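# Swap the empty rack bin for its matching numbered bin

## Task

Among the three racks on the table, find the one bin that holds nothing. Move it to the returns board, the empty board at the +y end of the table, and leave it upright on its base, entirely on that board. Then take the bin waiting on the other board whose label number matches the strip above the bay you just emptied. Set it in that bay flat on the shelf, behind the shelf lip, open front facing outward, with its parts still inside. If any racked bin is knocked out of place, return it to its own spot in that rack, flat and behind its shelf lip, or the task counts as failed.

## Robot and tools

ROBOT. Two Doosan arms, left_arm and right_arm, each with a Robotiq 140 mm gripper and each riding its own carriage on one shared floor track along y at x = 0. left_rail carries left_arm and is always the one at larger y; right_rail carries right_arm. An arm's base sits at x = 0, y = its carriage's position_m, z = 0.03 m, facing +x. left_arm's fingers are rigid. right_arm's fingers can fold: grip with the fingertip quarter of the pads, and avoid pushing the tips straight into a surface, or the grip can slip or fail.

FRAMES. Results use a table-fixed scene frame in metres: z = 0 is the table top, +z up, +x the way the arms face, +y to their left, y = 0 at the track centre; the table edge is at x = 0.31 m. Each gripper has its own frame: fingers point along its +z and close along its y. end_effector_position is the spot between the pads when closed; fingertips stick out about 33 mm past it (about 9 mm when wide open).

execute_actions(actions, cameras). actions is a list run in order; each action may hold rows, steps, until and rail commands. rows: up to 15 rows, each lasting one control step (1/30 s). Every row is ONE list of 18 numbers in [-1, 1] covering both arms: left dx, dy, dz, rx, ry, rz, gripper position, force_limit, speed, then the same nine for the right arm. The six pose numbers are offsets, not poses: measured from that arm's Hand target as it stood when the action began, along that Hand target's own axes. All rows of one action count from the same start; a new action or call starts from the updated Hand target, so resending an offset moves further. Scale: 1.0 = 0.6 m for dx, dy, dz and 180 degrees for rx, ry, rz, which form a single rotation vector. All zeros means stay at the Hand target. The three gripper numbers are absolute commands: position +1 fully open (140 mm), about -0.8 pads touching, -1 close until blocked; force_limit -1 to +1 (roughly 14 N to 58 N on narrow parts with a slow close; a faster close squeezes harder); speed -1 about 30 mm/s, 0 about 140, +1 about 250. Both start at +1. To leave a gripper unchanged, resend its last three values, since 0 is itself a command. steps: 1 to 450, default 15, at least the number of rows; afterwards each arm keeps heading for its last row's target. Ramp offsets gradually (adding 0.01 per row is 6 mm per step); the controller clips each step to 70 mm and 16 degrees from the measured pose.

Rail commands inside an action: {"left_rail": {...}} or {"right_rail": {...}} with position_m (absolute y place: left_rail -1.1 to 2, right_rail -2 to 1.1), speed_m_s 0.01 to 1, acceleration_factor 0.1 to 1 (times 1.4 m/s2), or {"stop": true} alone. Keep the carriages at least 0.98 m apart. An out-of-range value or unknown name rejects the whole call. To drive: send position_m, then an action like {"steps": n, "until": {"left_rail": {"position_status": ["!=", "moving"]}}}. Row targets travel with their carriage, so wait for arrival before steering a gripper to a scene point. until conditions read rail fields only; numbers need a comparison (=, !=, <, <=, >, >=); {"all": {"status": "ended"}} and {"any": {"status": "ended"}} also exist. An empty actions list just reports state and the scene number.

move(target, speed, blend, stop_force, zero, blocking, cameras). Straight-line gripper paths. target is one 18-number row as above or a list of up to 15 such rows; every row is an offset from the Hand targets held at the move's start. speed is m/s, 0.002 to 2, default 0.25 (turn rate twice that in rad/s); blend is corner rounding in m; stop_force 10 to 80 N ends an arm's path on contact: use it slowly, with small values, only after that carriage stands still, not when the gripper rotates, and leave it out when backing off a contact. Whole move capped at 10 s. blocking=false returns early; until a result shows the move ended, send only wait, stop, or one action without rows. The result adds a move: line (done, off_target, moving, held, fault; limits=paced or limits=held).

wait(seconds 0 to 10), stop() brakes a running move, zoom_image(camera cam_left_wrist or cam_right_wrist, region [x0, y0, x1, y1] pixels, at most 504 each way), read_manual(section "licences"), finished_scene(scene 1 or 2; irreversible). cameras: omit or null for all, [] for none; images are 896x504 from cam_left_wrist then cam_right_wrist.

RESULTS. Per arm: end_effector_position, end_effector_quat_wxyz, velocities, Hand target (origin of the next offsets), Tool commands, object_status (0 moving, 1 blocked while opening, 2 blocked while closing = something gripped, 3 reached the command or pads met), position_measured in counts (3 open, about 75 = 100 mm, 139 = 60 mm, 200 = 20 mm, 230 pads meet). Joint positions: rail in m, then waist, shoulder, elbow, forearm roll, wrist pitch, wrist roll in rad. Joint torques, and Flange force in N along gripper axes (includes held weight; noisy). Rails report position_m, position_status (moving, done, contact_stop, time_out, stopped, stopped_with_arm, stopped_for_other_arm, stopped_for_other_carriage) and position_answer (taken / not_taken). Watch for MOTOR HOT and fault lines.

AVOID. Torque limits (waist and shoulder 302, elbow 142, wrist joints 40 N m) or 144 N of outside force stop the arm for 10 s; commanding even slightly past a firm contact can do it. Never let the arms or carriages touch each other. Do not drop parts, release them while moving, slam things, or let anything leave the table. Avoid twisting a held bin or holding it far off centre, and keep paths away from an arm's own base. Do not nudge the racked bins. To grip harder after object_status 2, raise force_limit and change position from -1 to -0.98.

Each tool is called after "Call:" as name(argument=value, ...), one argument or row to a line, values as JSON.

## Session

Call:
execute_actions(
  actions=[],
)

Scene clock: 0.00 s.
left_arm: end_effector_position=(+0.6500, +0.9006, +0.3520) position_measured=3 object_status=3 end_effector_quat_wxyz=(+0.000, +1.000, +0.000, +0.000) | right_arm: end_effector_position=(+0.6500, -1.4741, +0.3520) position_measured=3 object_status=3 end_effector_quat_wxyz=(+0.000, +1.000, +0.000, +0.000)
Joint positions: left_arm=[0.901 -0.053 0.164 1.605 0 1.373 1.518] | right_arm=[-1.474 -0.053 0.164 1.605 0 1.373 1.518]
Joint velocities: within noise
Joint torques (N m): no reading
Flange force (N): no reading
Hand target: left_arm +0.6500, +0.9006, +0.3520; +0.000, +1.000, +0.000, +0.000 | right_arm +0.6500, -1.4741, +0.3520; +0.000, +1.000, +0.000, +0.000
Tool commands: left_gripper/position=+1.0 left_gripper/force_limit=+1.0 left_gripper/speed=+1.0 right_gripper/position=+1.0 right_gripper/force_limit=+1.0 right_gripper/speed=+1.0
left_rail: position_m=0.901 position_status=done
right_rail: position_m=-1.474 position_status=done

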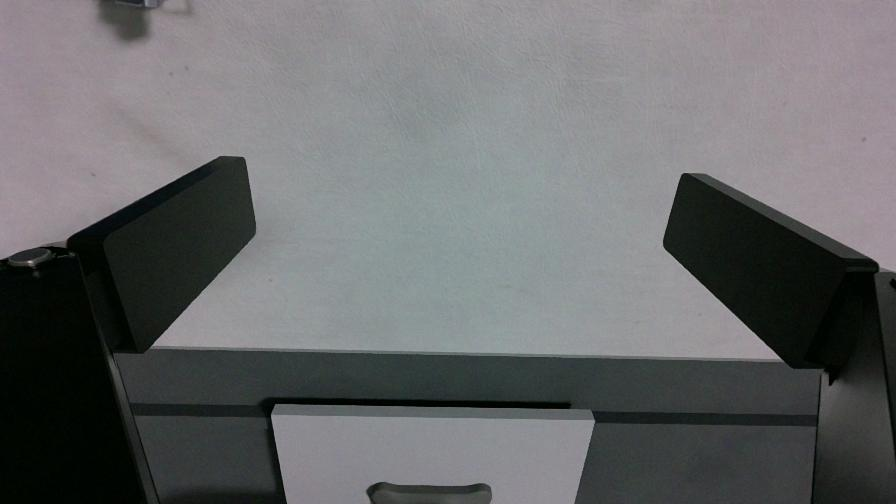

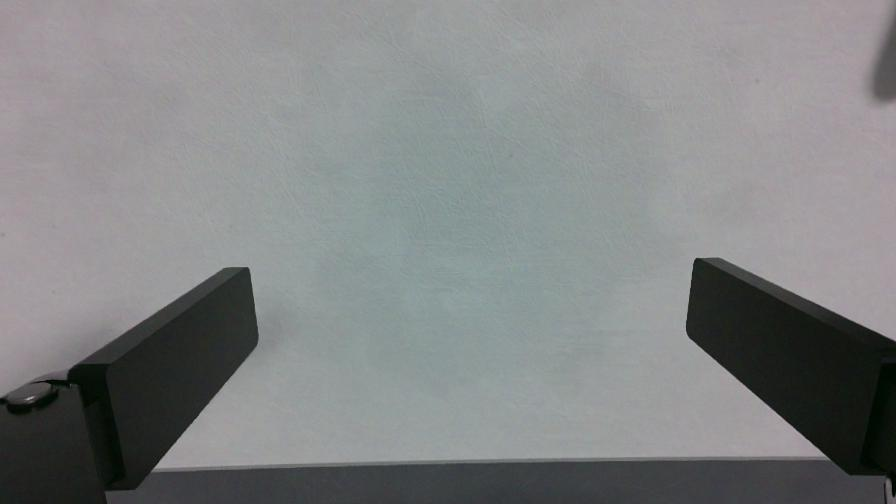

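Call:
move(
  target=[-0.25,0,-0.25,0,0.42,0,1,1,1,-0.25,0,-0.25,0,0.42,0,1,1,1],
  speed=0.5,
)

Scene clock: 7.27 s.
left_arm: end_effector_position=(+0.5000, +0.9016, +0.5022) position_measured=3 object_status=3 end_effector_quat_wxyz=(+0.018, +0.794, -0.014, +0.608) | right_arm: end_effector_position=(+0.5000, -1.4731, +0.5022) position_measured=3 object_status=3 end_effector_quat_wxyz=(+0.018, +0.794, -0.014, +0.608)
Joint positions: left_arm=[0.901 -0.103 -0.651 2.378 0.467 0.119 1.081] | right_arm=[-1.474 -0.103 -0.651 2.378 0.467 0.119 1.082]
Joint torques (N m): left_arm=[-1.85 22.1 -43.68 3.81 -2.97 -0.68] | right_arm=[-0.81 19.78 -43.06 4.12 -1.83 -0.84]
Flange force (N): left_arm=[0.0 0.0 0.0] | right_arm=[0.0 0.0 0.0]
Hand target: left_arm +0.5000, +0.9006, +0.5020; +0.000, +0.790, +0.000, +0.613 | right_arm +0.5000, -1.4741, +0.5020; +0.000, +0.790, +0.000, +0.613
Off the commanded pose: left_arm 0.001 m, 3 deg | right_arm 0.001 m, 3 deg.
left_rail: position_m=0.901 position_status=done
right_rail: position_m=-1.474 position_status=done
move: off_target (left_arm, right_arm)
camera_calibration:
cam_left_wrist: T_world_to_cam=[[-0.0527752, -0.997739, 0.0416181, 0.910519], [-0.652303, 0.00288735, -0.757953, 0.691743], [0.756119, -0.0671487, -0.65098, 0.146189], [0, 0, 0, 1]] pos_world=[0.388742, 0.91628, 0.581581]
cam_right_wrist: T_world_to_cam=[[-0.0444385, -0.999012, 0.00042766, -1.44138], [-0.494233, 0.0216126, -0.869061, 0.73679], [0.868193, -0.0388311, -0.494705, -0.0982964], [0, 0, 0, 1]] pos_world=[0.385433, -1.4597, 0.592304]

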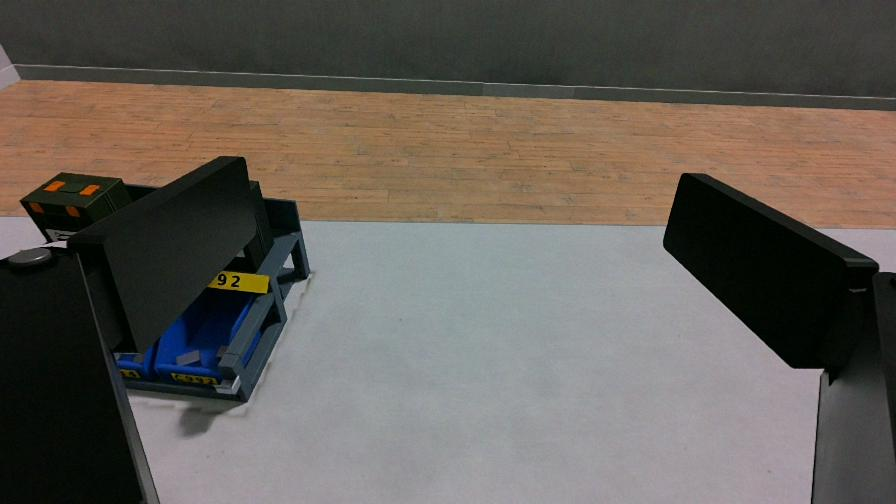

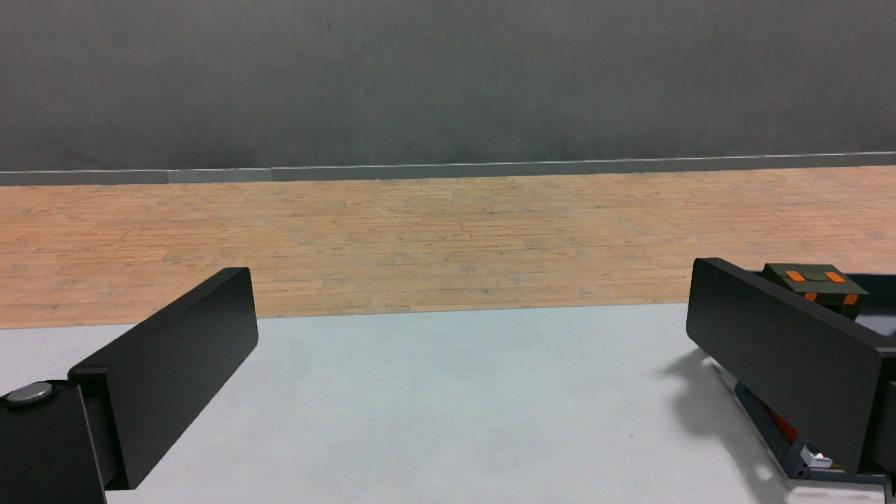

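Call:
execute_actions(
  actions=[
    {"left_rail":{"position_m":1.45},"right_rail":{"position_m":-2.0},"steps":200,"until":{"all":{"status":"ended"}}},
  ],
)

Call:
execute_actions(
  actions=[
    {"left_rail":{"position_m":2.0},"right_rail":{"position_m":-0.9},"steps":200,"until":{"all":{"status":"ended"}}},
  ],
)

Call:
execute_actions(
  actions=[
    {"right_rail":{"position_m":0.0},"steps":200,"until":{"all":{"status":"ended"}}},
  ],
  cameras=["cam_right_wrist"],
)

Call:
execute_actions(
  actions=[
    {"right_rail":{"position_m":0.6},"steps":200,"until":{"all":{"status":"ended"}}},
  ],
  cameras=["cam_right_wrist"],
)

Scene clock: 11.87 s.
left_arm: end_effector_position=(+0.5000, +1.4504, +0.5024) position_measured=3 object_status=3 end_effector_quat_wxyz=(+0.002, +0.792, -0.002, +0.611) | right_arm: end_effector_position=(+0.5000, -1.9995, +0.5024) position_measured=3 object_status=3 end_effector_quat_wxyz=(+0.002, +0.792, -0.002, +0.611)
Joint positions: left_arm=[1.45 -0.181 -0.654 2.383 1.034 0.197 0.5] | right_arm=[-2 -0.181 -0.654 2.383 1.034 0.197 0.5]
Joint torques (N m): left_arm=[-2.14 21.29 -43.8 2.49 -1.93 -0.01] | right_arm=[-0.82 19.68 -43.35 2.62 -0.75 -0.64]
Flange force (N): left_arm=[0.0 0.0 0.0] | right_arm=[0.0 0.0 0.0]
Hand target: left_arm +0.5000, +1.4500, +0.5020; +0.000, +0.790, +0.000, +0.613 | right_arm +0.5000, -1.9999, +0.5020; +0.000, +0.790, +0.000, +0.613
Tool commands: left_gripper/position=+1.0 left_gripper/force_limit=+1.0 left_gripper/speed=+1.0 right_gripper/position=+1.0 right_gripper/force_limit=+1.0 right_gripper/speed=+1.0
Off the commanded pose: left_arm 0.001 m, 0 deg | right_arm 0.001 m, 0 deg.
left_rail: position_m=1.450 position_status=done
right_rail: position_m=-2.000 position_status=done
camera_calibration:
cam_left_wrist: T_world_to_cam=[[-0.0147315, -0.999372, 0.0322385, 1.4461], [-0.646662, -0.0150691, -0.762628, 0.715851], [0.762634, -0.032082, -0.646034, 0.126579], [0, 0, 0, 1]] pos_world=[0.387684, 1.46004, 0.581082]
cam_right_wrist: T_world_to_cam=[[-0.00605722, -0.999942, -0.00893494, -1.98354], [-0.488767, 0.0107556, -0.872348, 0.725535], [0.872393, -0.0009169, -0.488804, -0.047859], [0, 0, 0, 1]] pos_world=[0.384355, -1.99128, 0.591803]

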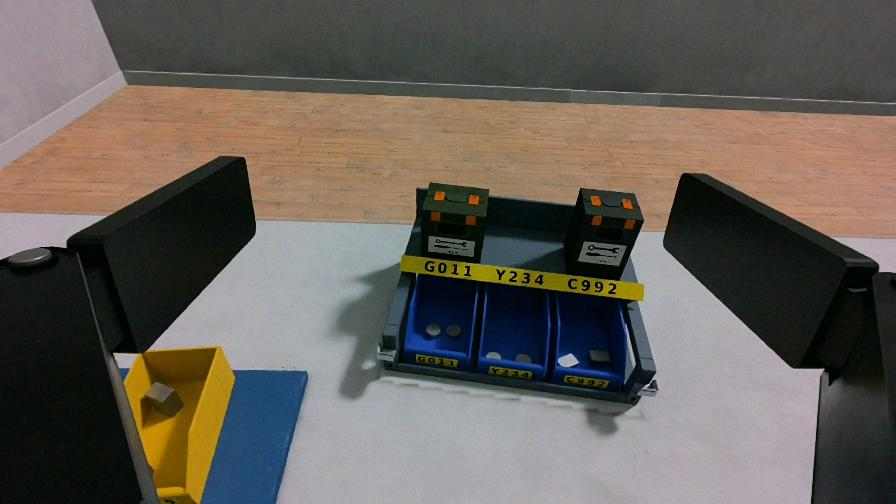

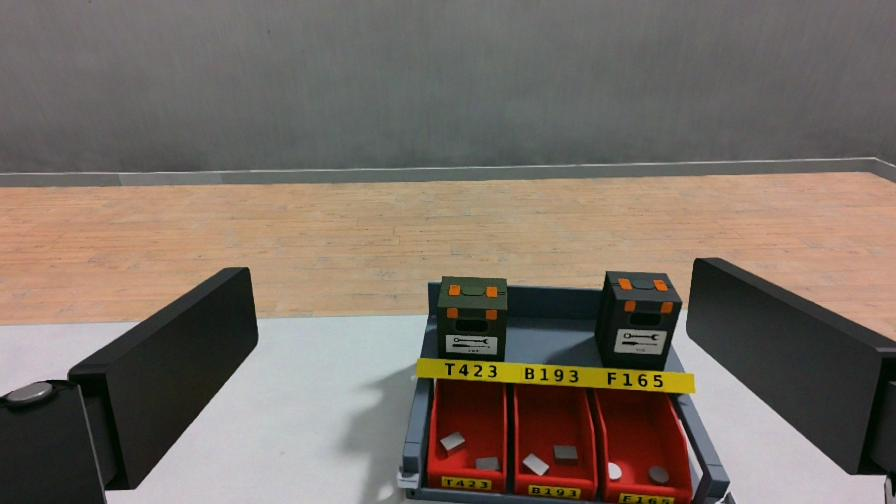

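Scene clock: 13.93 s.
left_arm: end_effector_position=(+0.5000, +2.0000, +0.5020) position_measured=3 object_status=3 end_effector_quat_wxyz=(+0.000, +0.790, +0.000, +0.613) | right_arm: end_effector_position=(+0.5000, -0.9001, +0.5020) position_measured=3 object_status=3 end_effector_quat_wxyz=(+0.000, +0.790, +0.000, +0.613)
Joint positions: left_arm=[2 -0.195 -0.654 2.386 1.112 0.211 0.418] | right_arm=[-0.9 -0.195 -0.654 2.386 1.112 0.211 0.418]
Joint torques (N m): left_arm=[-2.59 21.67 -43.85 2.27 -1.81 -0.46] | right_arm=[-0.77 19.68 -43.31 2.45 -0.59 -0.45]
Flange force (N): left_arm=[0.0 0.0 0.0] | right_arm=[0.0 0.0 0.0]
Hand target: left_arm +0.5000, +2.0000, +0.5020; +0.000, +0.790, +0.000, +0.613 | right_arm +0.5000, -0.9001, +0.5020; +0.000, +0.790, +0.000, +0.613
Tool commands: left_gripper/position=+1.0 left_gripper/force_limit=+1.0 left_gripper/speed=+1.0 right_gripper/position=+1.0 right_gripper/force_limit=+1.0 right_gripper/speed=+1.0
Off the commanded pose: left_arm 0.000 m, 0 deg | right_arm 0.000 m, 0 deg.
left_rail: position_m=2.000 position_status=done
right_rail: position_m=-0.900 position_status=done
camera_calibration:
cam_left_wrist: T_world_to_cam=[[-0.00875058, -0.999484, 0.0309079, 1.99327], [-0.642907, -0.0180507, -0.765731, 0.729523], [0.765894, -0.0265715, -0.642418, 0.129473], [0, 0, 0, 1]] pos_world=[0.387295, 2.00885, 0.580187]
cam_right_wrist: T_world_to_cam=[[0.000191794, -0.999948, -0.0101808, -0.886783], [-0.484692, 0.00881205, -0.874641, 0.710796], [0.874685, 0.00510231, -0.484665, -0.0448897], [0, 0, 0, 1]] pos_world=[0.383951, -0.892772, 0.590906]

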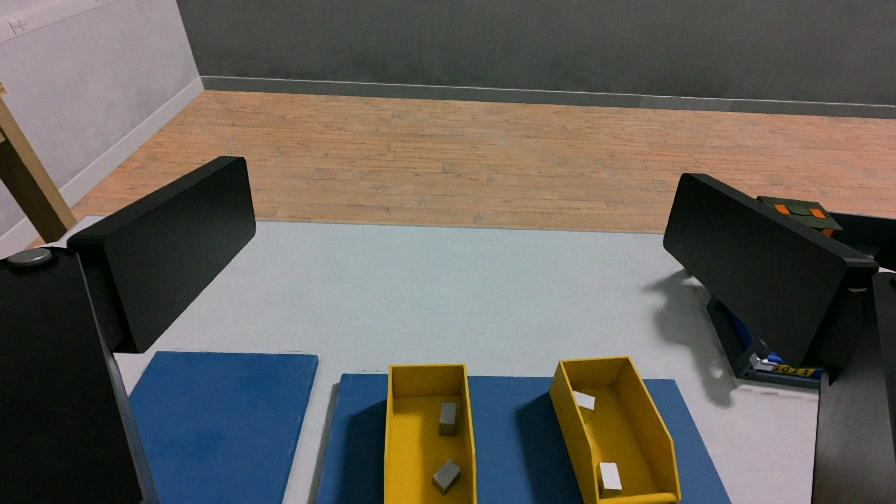

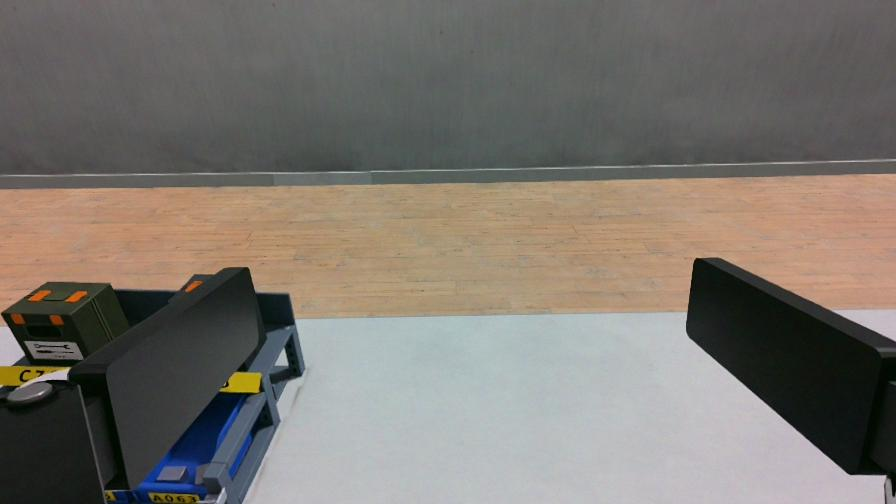

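Scene clock: 15.80 s.
left_arm: end_effector_position=(+0.5000, +2.0000, +0.5020) position_measured=3 object_status=3 end_effector_quat_wxyz=(+0.000, +0.790, +0.000, +0.613) | right_arm: end_effector_position=(+0.5000, -0.0001, +0.5020) position_measured=3 object_status=3 end_effector_quat_wxyz=(+0.000, +0.790, +0.000, +0.613)
Joint positions: left_arm=[2 -0.195 -0.654 2.386 1.112 0.211 0.418] | right_arm=[0 -0.195 -0.654 2.386 1.112 0.211 0.418]
Joint torques (N m): left_arm=[-2.03 21.19 -43.86 2.24 -1.8 -0.44] | right_arm=[-0.96 19.66 -43.44 2.45 -0.53 -0.46]
Flange force (N): left_arm=[0.0 0.0 0.0] | right_arm=[0.0 0.0 0.0]
Hand target: left_arm +0.5000, +2.0000, +0.5020; +0.000, +0.790, +0.000, +0.613 | right_arm +0.5000, -0.0001, +0.5020; +0.000, +0.790, +0.000, +0.613
Tool commands: left_gripper/position=+1.0 left_gripper/force_limit=+1.0 left_gripper/speed=+1.0 right_gripper/position=+1.0 right_gripper/force_limit=+1.0 right_gripper/speed=+1.0
Off the commanded pose: left_arm 0.000 m, 0 deg | right_arm 0.000 m, 0 deg.
left_rail: position_m=2.000 position_status=done
right_rail: position_m=0.000 position_status=done
camera_calibration:
cam_right_wrist: T_world_to_cam=[[0.000191794, -0.999948, -0.0101808, 0.01317], [-0.484692, 0.00881205, -0.874641, 0.702865], [0.874685, 0.00510231, -0.484665, -0.0494818], [0, 0, 0, 1]] pos_world=[0.383951, 0.00722814, 0.590906]
Images, in order (width x height): cam_right_wrist 896x504.

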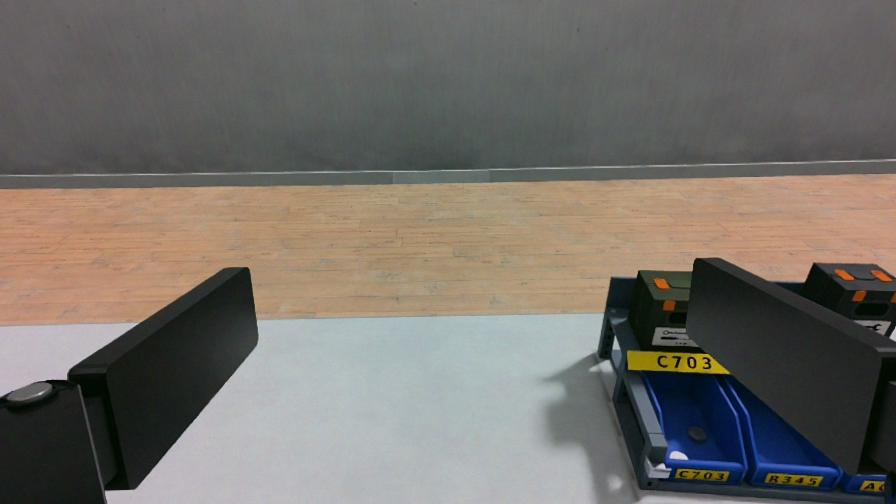

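Scene clock: 17.37 s.
left_arm: end_effector_position=(+0.5000, +2.0000, +0.5020) position_measured=3 object_status=3 end_effector_quat_wxyz=(+0.000, +0.790, +0.000, +0.613) | right_arm: end_effector_position=(+0.5000, +0.5999, +0.5020) position_measured=3 object_status=3 end_effector_quat_wxyz=(+0.000, +0.790, +0.000, +0.613)
Joint positions: left_arm=[2 -0.195 -0.654 2.386 1.112 0.211 0.418] | right_arm=[0.6 -0.195 -0.654 2.386 1.112 0.211 0.418]
Joint torques (N m): left_arm=[-2.27 22.04 -43.63 2.29 -1.75 -0.44] | right_arm=[-0.79 19.43 -43.41 2.46 -0.57 -0.48]
Flange force (N): left_arm=[0.0 0.0 0.0] | right_arm=[0.0 0.0 0.0]
Hand target: left_arm +0.5000, +2.0000, +0.5020; +0.000, +0.790, +0.000, +0.613 | right_arm +0.5000, +0.5999, +0.5020; +0.000, +0.790, +0.000, +0.613
Tool commands: left_gripper/position=+1.0 left_gripper/force_limit=+1.0 left_gripper/speed=+1.0 right_gripper/position=+1.0 right_gripper/force_limit=+1.0 right_gripper/speed=+1.0
Off the commanded pose: left_arm 0.000 m, 0 deg | right_arm 0.000 m, 0 deg.
left_rail: position_m=2.000 position_status=done
right_rail: position_m=0.600 position_status=done
camera_calibration:
cam_right_wrist: T_world_to_cam=[[0.000154952, -0.99995, -0.010044, 0.613073], [-0.484616, 0.00871068, -0.874684, 0.697636], [0.874727, 0.00500302, -0.48459, -0.0525431], [0, 0, 0, 1]] pos_world=[0.383951, 0.607228, 0.590906]
Images, in order (width x height): cam_right_wrist 896x504.

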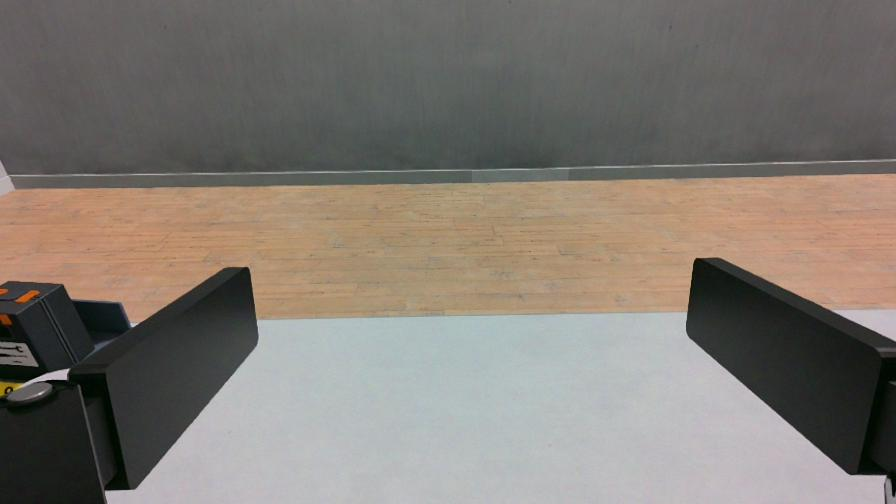

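Call:
execute_actions(
  actions=[
    {"left_rail":{"position_m":1.8},"right_rail":{"position_m":-0.45},"steps":200,"until":{"all":{"status":"ended"}}},
  ],
  cameras=["cam_right_wrist"],
)

Call:
move(
  target=[0,0,0,0,-0.2,0,1,1,1,0,0,0,0,0,0,1,1,1],
)

Scene clock: 22.10 s.
left_arm: end_effector_position=(+0.5000, +1.8000, +0.5020) position_measured=3 object_status=3 end_effector_quat_wxyz=(+0.000, +0.790, +0.000, +0.613) | right_arm: end_effector_position=(+0.5000, -0.4498, +0.5020) position_measured=3 object_status=3 end_effector_quat_wxyz=(+0.000, +0.790, +0.000, +0.613)
Joint positions: left_arm=[1.8 -0.195 -0.654 2.386 1.112 0.211 0.418] | right_arm=[-0.45 -0.195 -0.654 2.386 1.112 0.211 0.418]
Joint torques (N m): left_arm=[-1.91 20.96 -43.93 2.29 -1.79 -0.42] | right_arm=[-0.86 19.59 -43.34 2.47 -0.58 -0.49]
Flange force (N): left_arm=[0.0 0.0 0.0] | right_arm=[0.0 0.0 0.0]
Hand target: left_arm +0.5000, +1.8000, +0.5020; +0.000, +0.790, +0.000, +0.613 | right_arm +0.5000, -0.4498, +0.5020; +0.000, +0.790, +0.000, +0.613
Tool commands: left_gripper/position=+1.0 left_gripper/force_limit=+1.0 left_gripper/speed=+1.0 right_gripper/position=+1.0 right_gripper/force_limit=+1.0 right_gripper/speed=+1.0
Off the commanded pose: left_arm 0.000 m, 0 deg | right_arm 0.000 m, 0 deg.
left_rail: position_m=1.800 position_status=done
right_rail: position_m=-0.450 position_status=done
camera_calibration:
cam_right_wrist: T_world_to_cam=[[0.000104795, -0.999949, -0.0101315, -0.436503], [-0.484691, 0.0088111, -0.874641, 0.706827], [0.874685, 0.00500232, -0.484665, -0.0472315], [0, 0, 0, 1]] pos_world=[0.383951, -0.442472, 0.590906]
Images, in order (width x height): cam_right_wrist 896x504.

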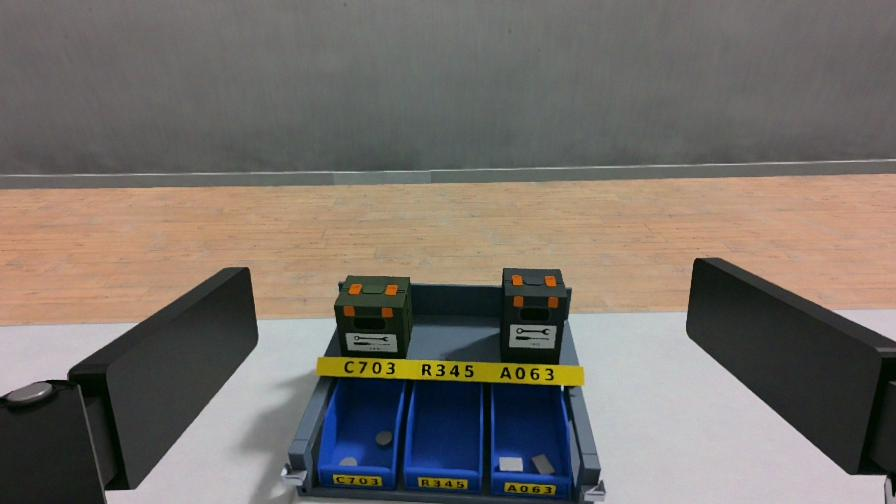

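Scene clock: 23.93 s.
left_arm: end_effector_position=(+0.5000, +1.8000, +0.5020) position_measured=3 object_status=3 end_effector_quat_wxyz=(+0.000, +0.941, +0.000, +0.339) | right_arm: end_effector_position=(+0.5000, -0.4500, +0.5020) position_measured=3 object_status=3 end_effector_quat_wxyz=(+0.000, +0.790, +0.000, +0.613)
Joint positions: left_arm=[1.8 -0.12 -0.455 1.992 0.096 0.919 1.42] | right_arm=[-0.45 -0.195 -0.654 2.386 1.112 0.211 0.418]
Joint torques (N m): left_arm=[-2.22 4.72 -42.47 4.04 -2.31 -0.38] | right_arm=[-0.8 19.49 -43.51 2.44 -0.55 -0.45]
Flange force (N): left_arm=[0.7 -7.4 -4.4] | right_arm=[0.0 0.0 0.0]
Hand target: left_arm +0.5000, +1.8000, +0.5020; +0.000, +0.941, +0.000, +0.339 | right_arm +0.5000, -0.4500, +0.5020; +0.000, +0.790, +0.000, +0.613
Off the commanded pose: left_arm 0.000 m, 0 deg | right_arm 0.000 m, 0 deg.
left_rail: position_m=1.800 position_status=done
right_rail: position_m=-0.450 position_status=done
move: done
camera_calibration:
cam_left_wrist: T_world_to_cam=[[0.0110885, -0.999484, 0.0301463, 1.78383], [-0.970222, -0.0180493, -0.241546, 0.626413], [0.241965, -0.0265702, -0.969921, 0.5505], [0, 0, 0, 1]] pos_world=[0.454778, 1.80885, 0.631473]
cam_right_wrist: T_world_to_cam=[[0.000104795, -0.999949, -0.0101315, -0.436603], [-0.484691, 0.0088111, -0.874641, 0.706828], [0.874685, 0.00500232, -0.484665, -0.047231], [0, 0, 0, 1]] pos_world=[0.383951, -0.442572, 0.590906]

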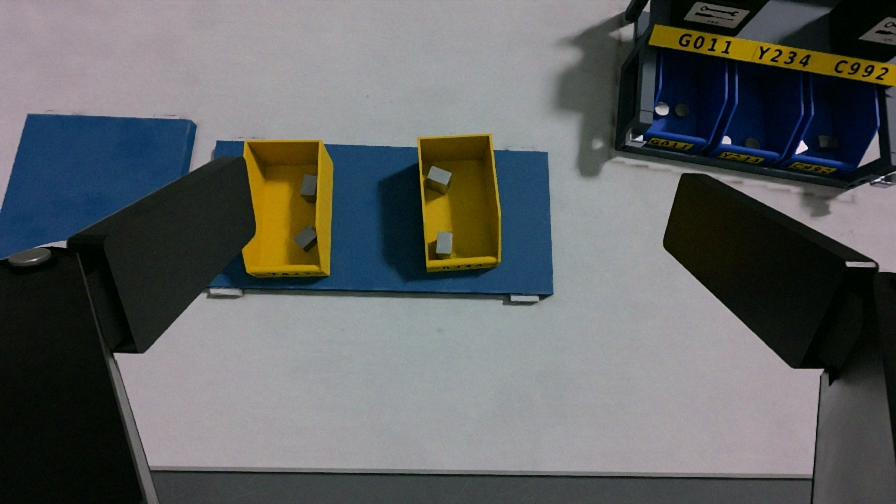

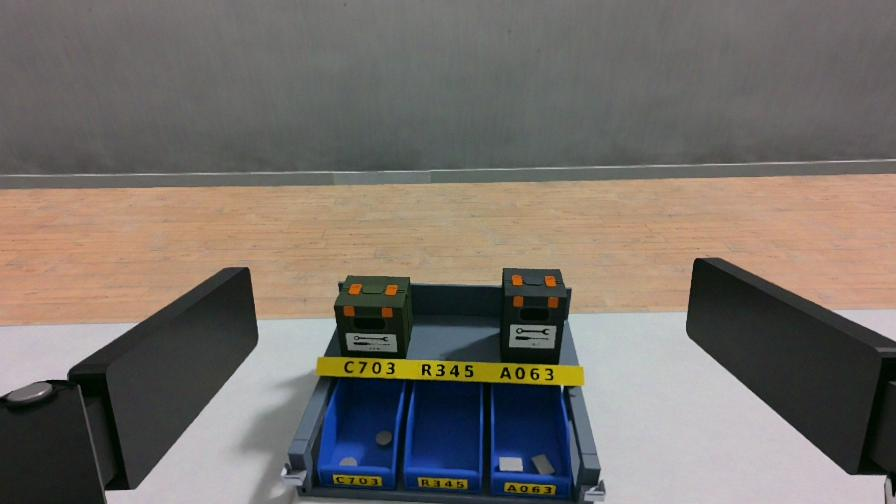

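Call:
move(
  target=[-0.2345,0,0.022,0,0.2,0,1,1,1,0,0,0,0,0,0,1,1,1],
  cameras=["cam_left_wrist"],
)

Call:
zoom_image(
  camera="cam_left_wrist",
  region=[200, 300, 600, 500],
)

Scene clock: 32.83 s.
left_arm: end_effector_position=(+0.4000, +1.8013, +0.4024) position_measured=3 object_status=3 end_effector_quat_wxyz=(+0.025, +0.795, -0.020, +0.606) | right_arm: end_effector_position=(+0.5000, -0.4500, +0.5020) position_measured=3 object_status=3 end_effector_quat_wxyz=(+0.000, +0.790, +0.000, +0.613)
Joint positions: left_arm=[1.8 -0.154 -0.876 2.607 0.67 0.136 0.866] | right_arm=[-0.45 -0.195 -0.654 2.386 1.112 0.211 0.418]
Joint torques (N m): left_arm=[-2.48 38.87 -43.51 3.86 -2.75 -0.02] | right_arm=[-0.98 19.5 -43.35 2.42 -0.55 -0.45]
Flange force (N): left_arm=[0.0 0.0 0.0] | right_arm=[0.0 0.0 0.0]
Hand target: left_arm +0.4000, +1.8000, +0.4022; +0.000, +0.790, +0.000, +0.613 | right_arm +0.5000, -0.4500, +0.5020; +0.000, +0.790, +0.000, +0.613
Off the commanded pose: left_arm 0.001 m, 4 deg | right_arm 0.000 m, 0 deg.
left_rail: position_m=1.800 position_status=done
right_rail: position_m=-0.450 position_status=done
move: off_target (left_arm)
camera_calibration:
cam_left_wrist: T_world_to_cam=[[-0.070124, -0.996458, 0.0464199, 1.80972], [-0.655279, 0.0109282, -0.755308, 0.533835], [0.752125, -0.0833831, -0.653724, 0.249153], [0, 0, 0, 1]] pos_world=[0.289322, 1.81825, 0.48208]
Images, in order (width x height): cam_left_wrist 896x504.

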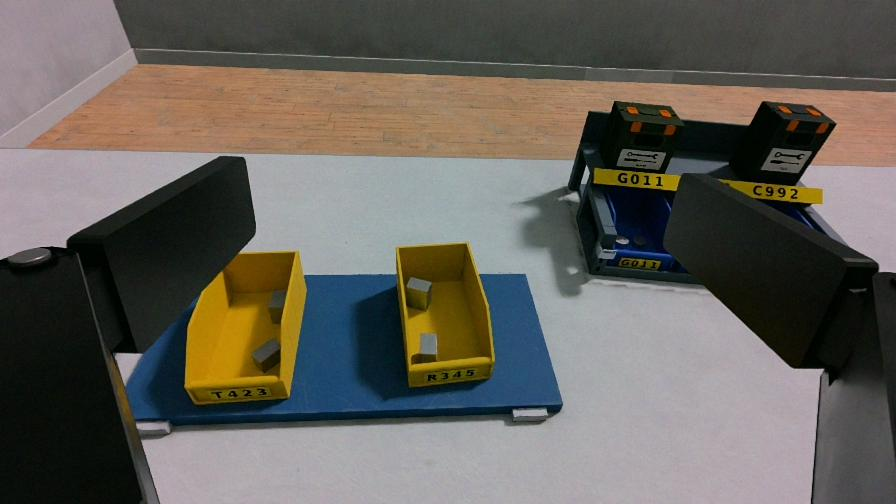

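Scaled by 1.260.

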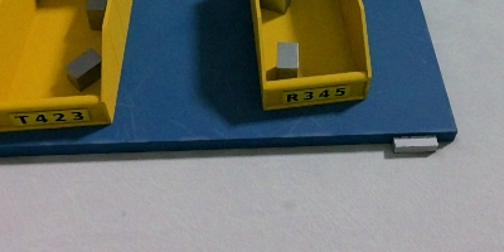

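Call:
execute_actions(
  actions=[
    {"right_rail":{"position_m":-2.0},"steps":200,"until":{"all":{"status":"ended"}}},
    {"left_rail":{"position_m":-0.45},"steps":300,"until":{"all":{"status":"ended"}}},
  ],
  cameras=["cam_left_wrist"],
)

Call:
zoom_image(
  camera="cam_left_wrist",
  region=[250, 80, 700, 330],
)

Scene clock: 40.60 s.
left_arm: end_effector_position=(+0.4000, -0.4499, +0.4021) position_measured=3 object_status=3 end_effector_quat_wxyz=(+0.000, +0.790, +0.000, +0.613) | right_arm: end_effector_position=(+0.5000, -1.9999, +0.5020) position_measured=3 object_status=3 end_effector_quat_wxyz=(+0.000, +0.790, +0.000, +0.613)
Joint positions: left_arm=[-0.45 -0.458 -0.891 2.619 1.32 0.458 0.156] | right_arm=[-2 -0.195 -0.654 2.386 1.112 0.211 0.418]
Joint torques (N m): left_arm=[-1.96 39.54 -43.72 2.12 -1.05 -0.43] | right_arm=[-0.71 19.68 -43.32 2.43 -0.58 -0.47]
Flange force (N): left_arm=[0.0 0.0 0.0] | right_arm=[0.0 0.0 0.0]
Flange force at the end of the 1st action (N): left_arm=[0.0 0.0 0.0] | right_arm=[0.0 0.0 0.0]
Hand target: left_arm +0.4000, -0.4500, +0.4022; +0.000, +0.790, +0.000, +0.613 | right_arm +0.5000, -1.9999, +0.5020; +0.000, +0.790, +0.000, +0.613
Tool commands: left_gripper/position=+1.0 left_gripper/force_limit=+1.0 left_gripper/speed=+1.0 right_gripper/position=+1.0 right_gripper/force_limit=+1.0 right_gripper/speed=+1.0
Off the commanded pose: left_arm 0.000 m, 0 deg | right_arm 0.000 m, 0 deg.
left_rail: position_m=-0.450 position_status=done
right_rail: position_m=-2.000 position_status=done
camera_calibration:
cam_left_wrist: T_world_to_cam=[[-0.00874628, -0.999484, 0.0309097, -0.453258], [-0.643015, -0.018051, -0.765641, 0.544499], [0.765803, -0.0265719, -0.642525, 0.0768624], [0, 0, 0, 1]] pos_world=[0.287295, -0.441153, 0.480286]
Images, in order (width x height): cam_left_wrist 896x504.

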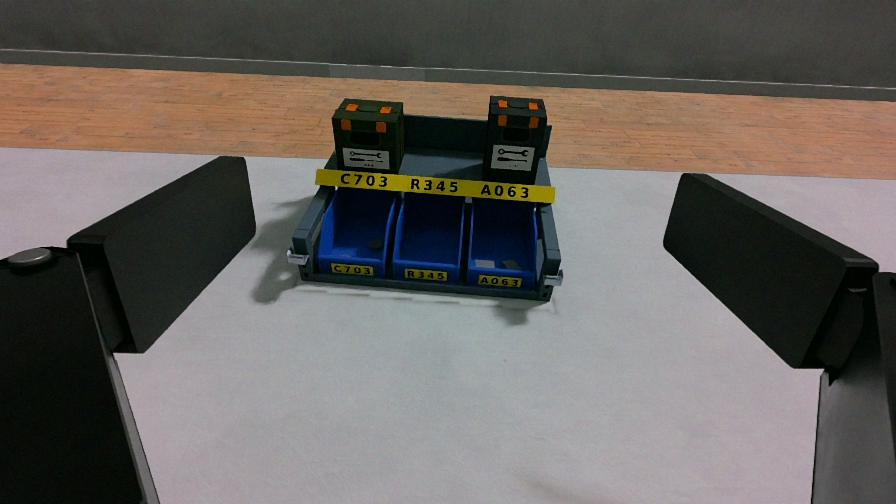

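Scaled by 1.120.

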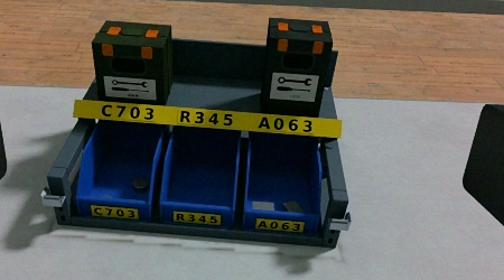

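Call:
move(
  target=[-0.221,0,0.143,0,0.13,0,1,1,1,0,0,0,0,0,0,1,1,1],
  cameras=["cam_left_wrist"],
)

Call:
zoom_image(
  camera="cam_left_wrist",
  region=[200, 80, 700, 400],
)

Scene clock: 46.63 s.
left_arm: end_effector_position=(+0.4515, -0.4503, +0.2539) position_measured=3 object_status=3 end_effector_quat_wxyz=(-0.032, +0.801, +0.036, +0.596) | right_arm: end_effector_position=(+0.5000, -1.9999, +0.5020) position_measured=3 object_status=3 end_effector_quat_wxyz=(+0.000, +0.790, +0.000, +0.613)
Joint positions: left_arm=[-0.45 -0.484 -0.435 2.792 2.174 0.696 -0.909] | right_arm=[-2 -0.195 -0.654 2.386 1.112 0.211 0.418]
Joint torques (N m): left_arm=[-2.54 12.32 -33.51 -0.69 1.49 -0.9] | right_arm=[-0.78 19.47 -43.33 2.42 -0.54 -0.46]
Flange force (N): left_arm=[0.0 0.0 0.0] | right_arm=[0.0 0.0 0.0]
Hand target: left_arm +0.4502, -0.4500, +0.2524; -0.013, +0.713, +0.014, +0.701 | right_arm +0.5000, -1.9999, +0.5020; +0.000, +0.790, +0.000, +0.613
Off the commanded pose: left_arm 0.002 m, 26 deg; orientation clipped | right_arm 0.000 m, 0 deg.
left_rail: position_m=-0.450 position_status=done
right_rail: position_m=-2.000 position_status=done
joint sent to its limit (left arm) — joint 4 (elbow), upper limit, where the elbow is as bent as it goes.
move: off_target (left_arm); limits=paced
camera_calibration:
cam_left_wrist: T_world_to_cam=[[0.0884892, -0.995828, 0.0222776, -0.488563], [-0.66821, -0.0759335, -0.740087, 0.442949], [0.738691, 0.0506036, -0.672142, -0.00322927], [0, 0, 0, 1]] pos_world=[0.341601, -0.452726, 0.336534]
Images, in order (width x height): cam_left_wrist 896x504.

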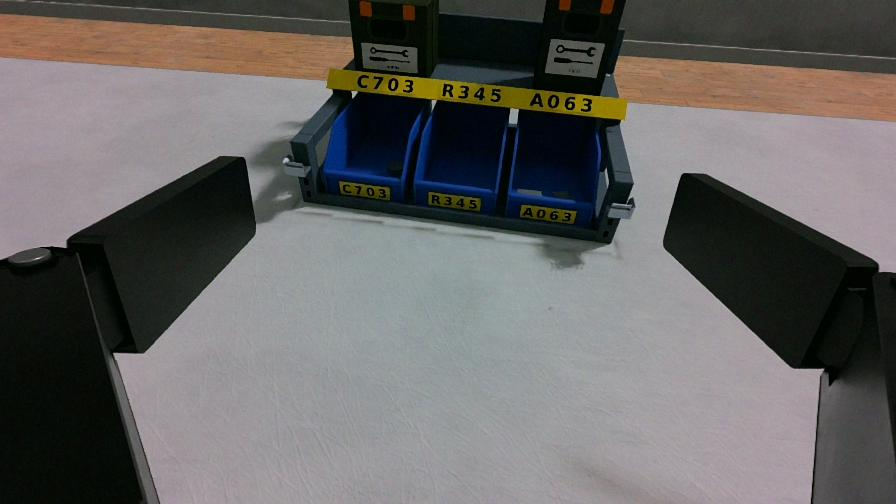

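Scaled by 1.008.

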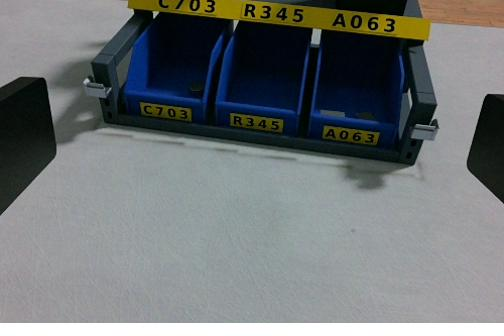

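Call:
execute_actions(
  actions=[
    {"left_rail":{"position_m":-1.0},"steps":300,"until":{"all":{"status":"ended"}}},
  ],
  cameras=[],
)

Call:
move(
  target=[-0.083,-0.25,0.583,0.5,0,0,1,1,1,0,0,0,0,0,0,1,1,1],
  cameras=["cam_left_wrist"],
)

Scene clock: 59.73 s.
left_arm: end_effector_position=(+0.4515, -1.0002, +0.2539) position_measured=3 object_status=3 end_effector_quat_wxyz=(-0.032, +0.801, +0.036, +0.596) | right_arm: end_effector_position=(+0.5000, -1.9999, +0.5020) position_measured=3 object_status=3 end_effector_quat_wxyz=(+0.000, +0.790, +0.000, +0.613)
Joint positions: left_arm=[-1 -0.484 -0.435 2.792 2.175 0.696 -0.91] | right_arm=[-2 -0.195 -0.654 2.386 1.112 0.211 0.418]
Joint torques (N m): left_arm=[-2.55 12.05 -33.69 -0.64 1.49 -0.43] | right_arm=[-0.85 19.47 -43.38 2.44 -0.58 -0.5]
Flange force (N): left_arm=[0.0 0.0 0.0] | right_arm=[0.0 0.0 0.0]
Hand target: left_arm +0.4502, -0.9999, +0.2524; -0.013, +0.713, +0.014, +0.701 (not the last commanded pose) | right_arm +0.5000, -1.9999, +0.5020; +0.000, +0.790, +0.000, +0.613
Tool commands: left_gripper/position=+1.0 left_gripper/force_limit=+1.0 left_gripper/speed=+1.0 right_gripper/position=+1.0 right_gripper/force_limit=+1.0 right_gripper/speed=+1.0
Off the commanded pose: left_arm 0.002 m, 26 deg | right_arm 0.000 m, 0 deg.
left_rail: position_m=-1.000 position_status=done
right_rail: position_m=-2.000 position_status=done
joint sent to its limit (left arm) — joint 4 (elbow), upper limit, where the elbow is as bent as it goes.
No camera images: "cameras" was empty.

Scene clock: 63.37 s.
left_arm: end_effector_position=(+0.7931, -0.8370, +0.1963) position_measured=3 object_status=3 end_effector_quat_wxyz=(+0.514, -0.495, -0.505, -0.486) | right_arm: end_effector_position=(+0.5000, -1.9999, +0.5020) position_measured=3 object_status=3 end_effector_quat_wxyz=(+0.000, +0.790, +0.000, +0.613)
Joint positions: left_arm=[-1 -0.249 0.807 1.6 1.355 1.761 -0.839] | right_arm=[-2 -0.195 -0.654 2.386 1.112 0.211 0.418]
Joint torques (N m): left_arm=[-2.87 -106.9 -29.92 2.33 1.73 -0.41] | right_arm=[-0.89 19.74 -43.44 2.42 -0.57 -0.44]
Flange force (N): left_arm=[0.3 4.1 2.7] | right_arm=[0.0 0.0 0.0]
Hand target: left_arm +0.7931, -0.8370, +0.1963; +0.514, -0.495, -0.505, -0.486 | right_arm +0.5000, -1.9999, +0.5020; +0.000, +0.790, +0.000, +0.613
Off the commanded pose: left_arm 0.000 m, 0 deg | right_arm 0.000 m, 0 deg.
left_rail: position_m=-1.000 position_status=done
right_rail: position_m=-2.000 position_status=done
move: done
camera_calibration:
cam_left_wrist: T_world_to_cam=[[0.999721, 0.0214294, 0.00990753, -0.771474], [0.0182059, -0.432585, -0.901409, -0.212141], [-0.0150309, 0.901339, -0.432854, 0.98809], [0, 0, 0, 1]] pos_world=[0.789973, -0.96584, 0.244117]
Images, in order (width x height): cam_left_wrist 896x504.

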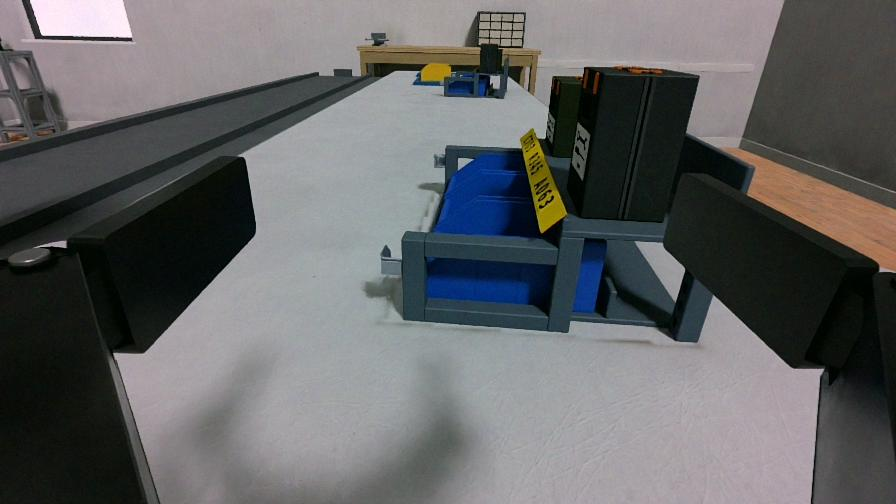

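Call:
zoom_image(
  camera="cam_left_wrist",
  region=[370, 110, 720, 350],
)

Scaled by 1.440.

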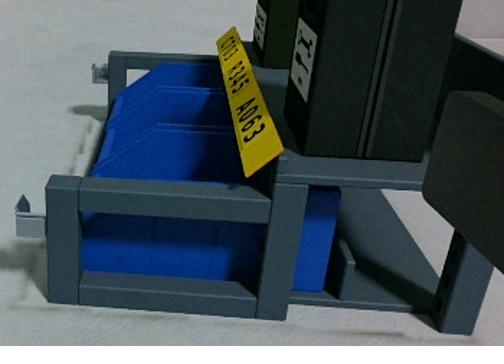

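Call:
move(
  target=[0.33,-0.1,0,0,-0.5,0,1,1,1,0,0,0,0,0,0,1,1,1],
  cameras=[],
)

Call:
execute_actions(
  actions=[
    {"left_rail":{"position_m":-0.55},"steps":300,"until":{"all":{"status":"ended"}}},
  ],
  cameras=["cam_left_wrist"],
)

Scene clock: 83.93 s.
left_arm: end_effector_position=(+0.7367, -0.8390, +0.3953) position_measured=3 object_status=3 end_effector_quat_wxyz=(-0.006, +0.694, +0.720, -0.007) | right_arm: end_effector_position=(+0.5000, -1.9999, +0.5020) position_measured=3 object_status=3 end_effector_quat_wxyz=(+0.000, +0.790, +0.000, +0.613)
Joint positions: left_arm=[-1 0.169 0.331 1.313 0.002 1.515 0.131] | right_arm=[-2 -0.195 -0.654 2.386 1.112 0.211 0.418]
Joint torques (N m): left_arm=[-4.04 -75.89 -40.87 4.32 -0.72 -0.69] | right_arm=[-0.92 19.52 -43.49 2.45 -0.6 -0.44]
Flange force (N): left_arm=[6.7 2.1 -4.0] | right_arm=[0.0 0.0 0.0]
Hand target: left_arm +0.7367, -0.8390, +0.3953; -0.006, +0.694, +0.720, -0.007 | right_arm +0.5000, -1.9999, +0.5020; +0.000, +0.790, +0.000, +0.613
Off the commanded pose: left_arm 0.000 m, 0 deg | right_arm 0.000 m, 0 deg.
left_rail: position_m=-1.000 position_status=done
right_rail: position_m=-2.000 position_status=done
move: done
No camera images: "cameras" was empty.

Scene clock: 85.30 s.
left_arm: end_effector_position=(+0.7367, -0.3892, +0.3953) position_measured=3 object_status=3 end_effector_quat_wxyz=(-0.006, +0.694, +0.720, -0.007) | right_arm: end_effector_position=(+0.5000, -1.9999, +0.5020) position_measured=3 object_status=3 end_effector_quat_wxyz=(+0.000, +0.790, +0.000, +0.613)
Joint positions: left_arm=[-0.55 0.168 0.331 1.313 0.002 1.515 0.131] | right_arm=[-2 -0.195 -0.654 2.386 1.112 0.211 0.418]
Joint torques (N m): left_arm=[-1.5 -75.83 -40.9 4.2 -0.63 -0.44] | right_arm=[-0.82 19.43 -43.44 2.46 -0.55 -0.46]
Flange force (N): left_arm=[3.1 2.6 -3.5] | right_arm=[0.0 0.0 0.0]
Hand target: left_arm +0.7367, -0.3890, +0.3953; -0.006, +0.694, +0.720, -0.007 | right_arm +0.5000, -1.9999, +0.5020; +0.000, +0.790, +0.000, +0.613
Tool commands: left_gripper/position=+1.0 left_gripper/force_limit=+1.0 left_gripper/speed=+1.0 right_gripper/position=+1.0 right_gripper/force_limit=+1.0 right_gripper/speed=+1.0
Off the commanded pose: left_arm 0.000 m, 0 deg | right_arm 0.000 m, 0 deg.
left_rail: position_m=-0.550 position_status=done
right_rail: position_m=-2.000 position_status=done
camera_calibration:
cam_left_wrist: T_world_to_cam=[[0.997866, 0.0652787, -0.00166237, -0.703635], [0.0595738, -0.899645, 0.432539, -0.577468], [0.0267401, -0.431715, -0.901613, 0.305392], [0, 0, 0, 1]] pos_world=[0.728369, -0.341742, 0.523953]
Images, in order (width x height): cam_left_wrist 896x504.

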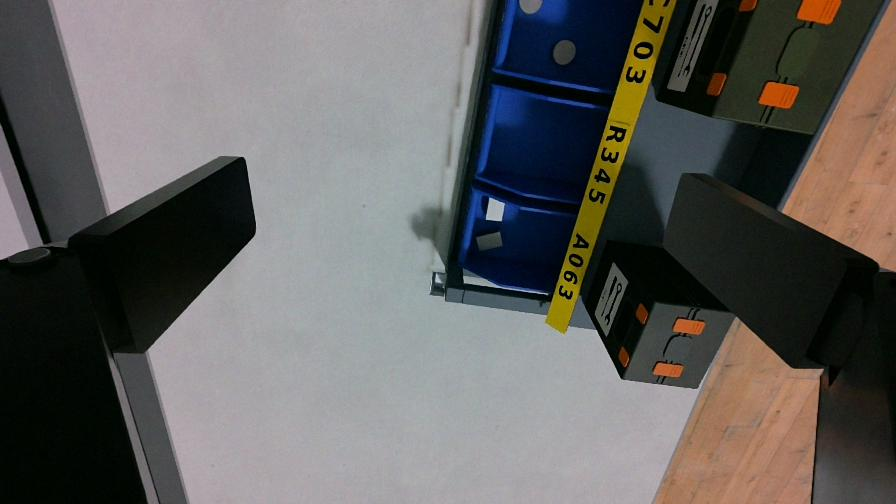

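Call:
move(
  target=[-0.073,0.051,0.391,-0.039,0,0.0428,-0.1,1,0,0,0,0,0,0,0,1,1,1],
  cameras=["cam_left_wrist"],
)

Scene clock: 93.43 s.
left_arm: end_effector_position=(+0.7647, -0.4319, +0.1603) position_measured=141 object_status=3 end_effector_quat_wxyz=(+0.037, +0.739, +0.671, +0.037) | right_arm: end_effector_position=(+0.5000, -1.9999, +0.5020) position_measured=3 object_status=3 end_effector_quat_wxyz=(+0.000, +0.790, +0.000, +0.613)
Joint positions: left_arm=[-0.55 0.116 0.406 1.651 -0.02 0.981 0.223] | right_arm=[-2 -0.195 -0.654 2.386 1.112 0.211 0.418]
Joint torques (N m): left_arm=[-2.08 -79.44 -35.82 3.77 -0.97 -0.44] | right_arm=[-0.68 19.45 -43.4 2.44 -0.54 -0.46]
Flange force (N): left_arm=[4.8 4.2 -2.8] | right_arm=[0.0 0.0 0.0]
Hand target: left_arm +0.7647, -0.4319, +0.1602; +0.037, +0.739, +0.671, +0.037 | right_arm +0.5000, -1.9999, +0.5020; +0.000, +0.790, +0.000, +0.613
Off the commanded pose: left_arm 0.000 m, 0 deg | right_arm 0.000 m, 0 deg.
left_rail: position_m=-0.550 position_status=done
right_rail: position_m=-2.000 position_status=done
move: done
camera_calibration:
cam_left_wrist: T_world_to_cam=[[0.990339, -0.0685287, 0.12055, -0.800781], [-0.114064, -0.896947, 0.427172, -0.381095], [0.0788537, -0.436795, -0.896098, 0.0314913], [0, 0, 0, 1]] pos_world=[0.747093, -0.382943, 0.287547]
Images, in order (width x height): cam_left_wrist 896x504.

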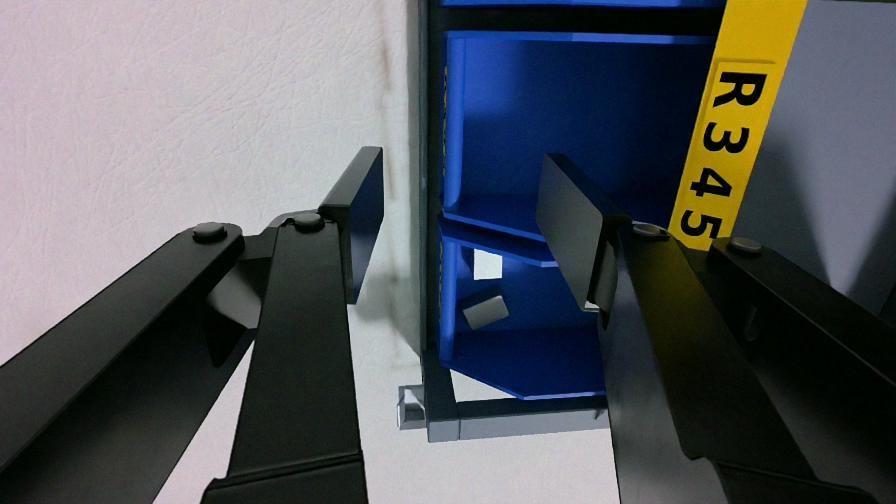

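Call:
move(
  target=[0.0063,-0.003,0.1723,0,0,0,-0.1,1,0,0,0,0,0,0,0,1,1,1],
  speed=0.08,
  stop_force=15,
  cameras=["cam_left_wrist"],
)

Scene clock: 100.93 s.
left_arm: end_effector_position=(+0.7741, -0.4285, +0.0572) position_measured=141 object_status=3 end_effector_quat_wxyz=(+0.037, +0.739, +0.671, +0.037) | right_arm: end_effector_position=(+0.5000, -1.9999, +0.5020) position_measured=3 object_status=3 end_effector_quat_wxyz=(+0.000, +0.790, +0.000, +0.613)
Joint positions: left_arm=[-0.55 0.119 0.509 1.707 -0.024 0.823 0.231] | right_arm=[-2 -0.195 -0.654 2.386 1.112 0.211 0.418]
Joint torques (N m): left_arm=[-2.33 -84.99 -32.99 3.4 -0.92 -0.47] | right_arm=[-0.9 19.71 -43.44 2.46 -0.51 -0.44]
Flange force (N): left_arm=[4.6 2.2 -1.8] | right_arm=[0.0 0.0 0.0]
Hand target: left_arm +0.7741, -0.4285, +0.0572; +0.037, +0.739, +0.671, +0.037 | right_arm +0.5000, -1.9999, +0.5020; +0.000, +0.790, +0.000, +0.613
Off the commanded pose: left_arm 0.000 m, 0 deg | right_arm 0.000 m, 0 deg.
left_rail: position_m=-0.550 position_status=done
right_rail: position_m=-2.000 position_status=done
move: done
camera_calibration:
cam_left_wrist: T_world_to_cam=[[0.990327, -0.0686224, 0.120595, -0.797464], [-0.114168, -0.89694, 0.427158, -0.332848], [0.0788541, -0.436795, -0.896098, -0.0601526], [0, 0, 0, 1]] pos_world=[0.756493, -0.379543, 0.184447]
Images, in order (width x height): cam_left_wrist 896x504.

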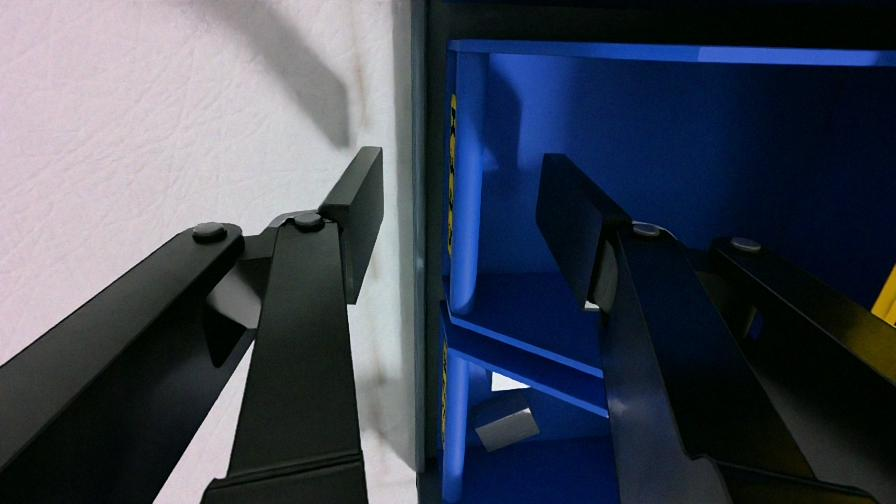

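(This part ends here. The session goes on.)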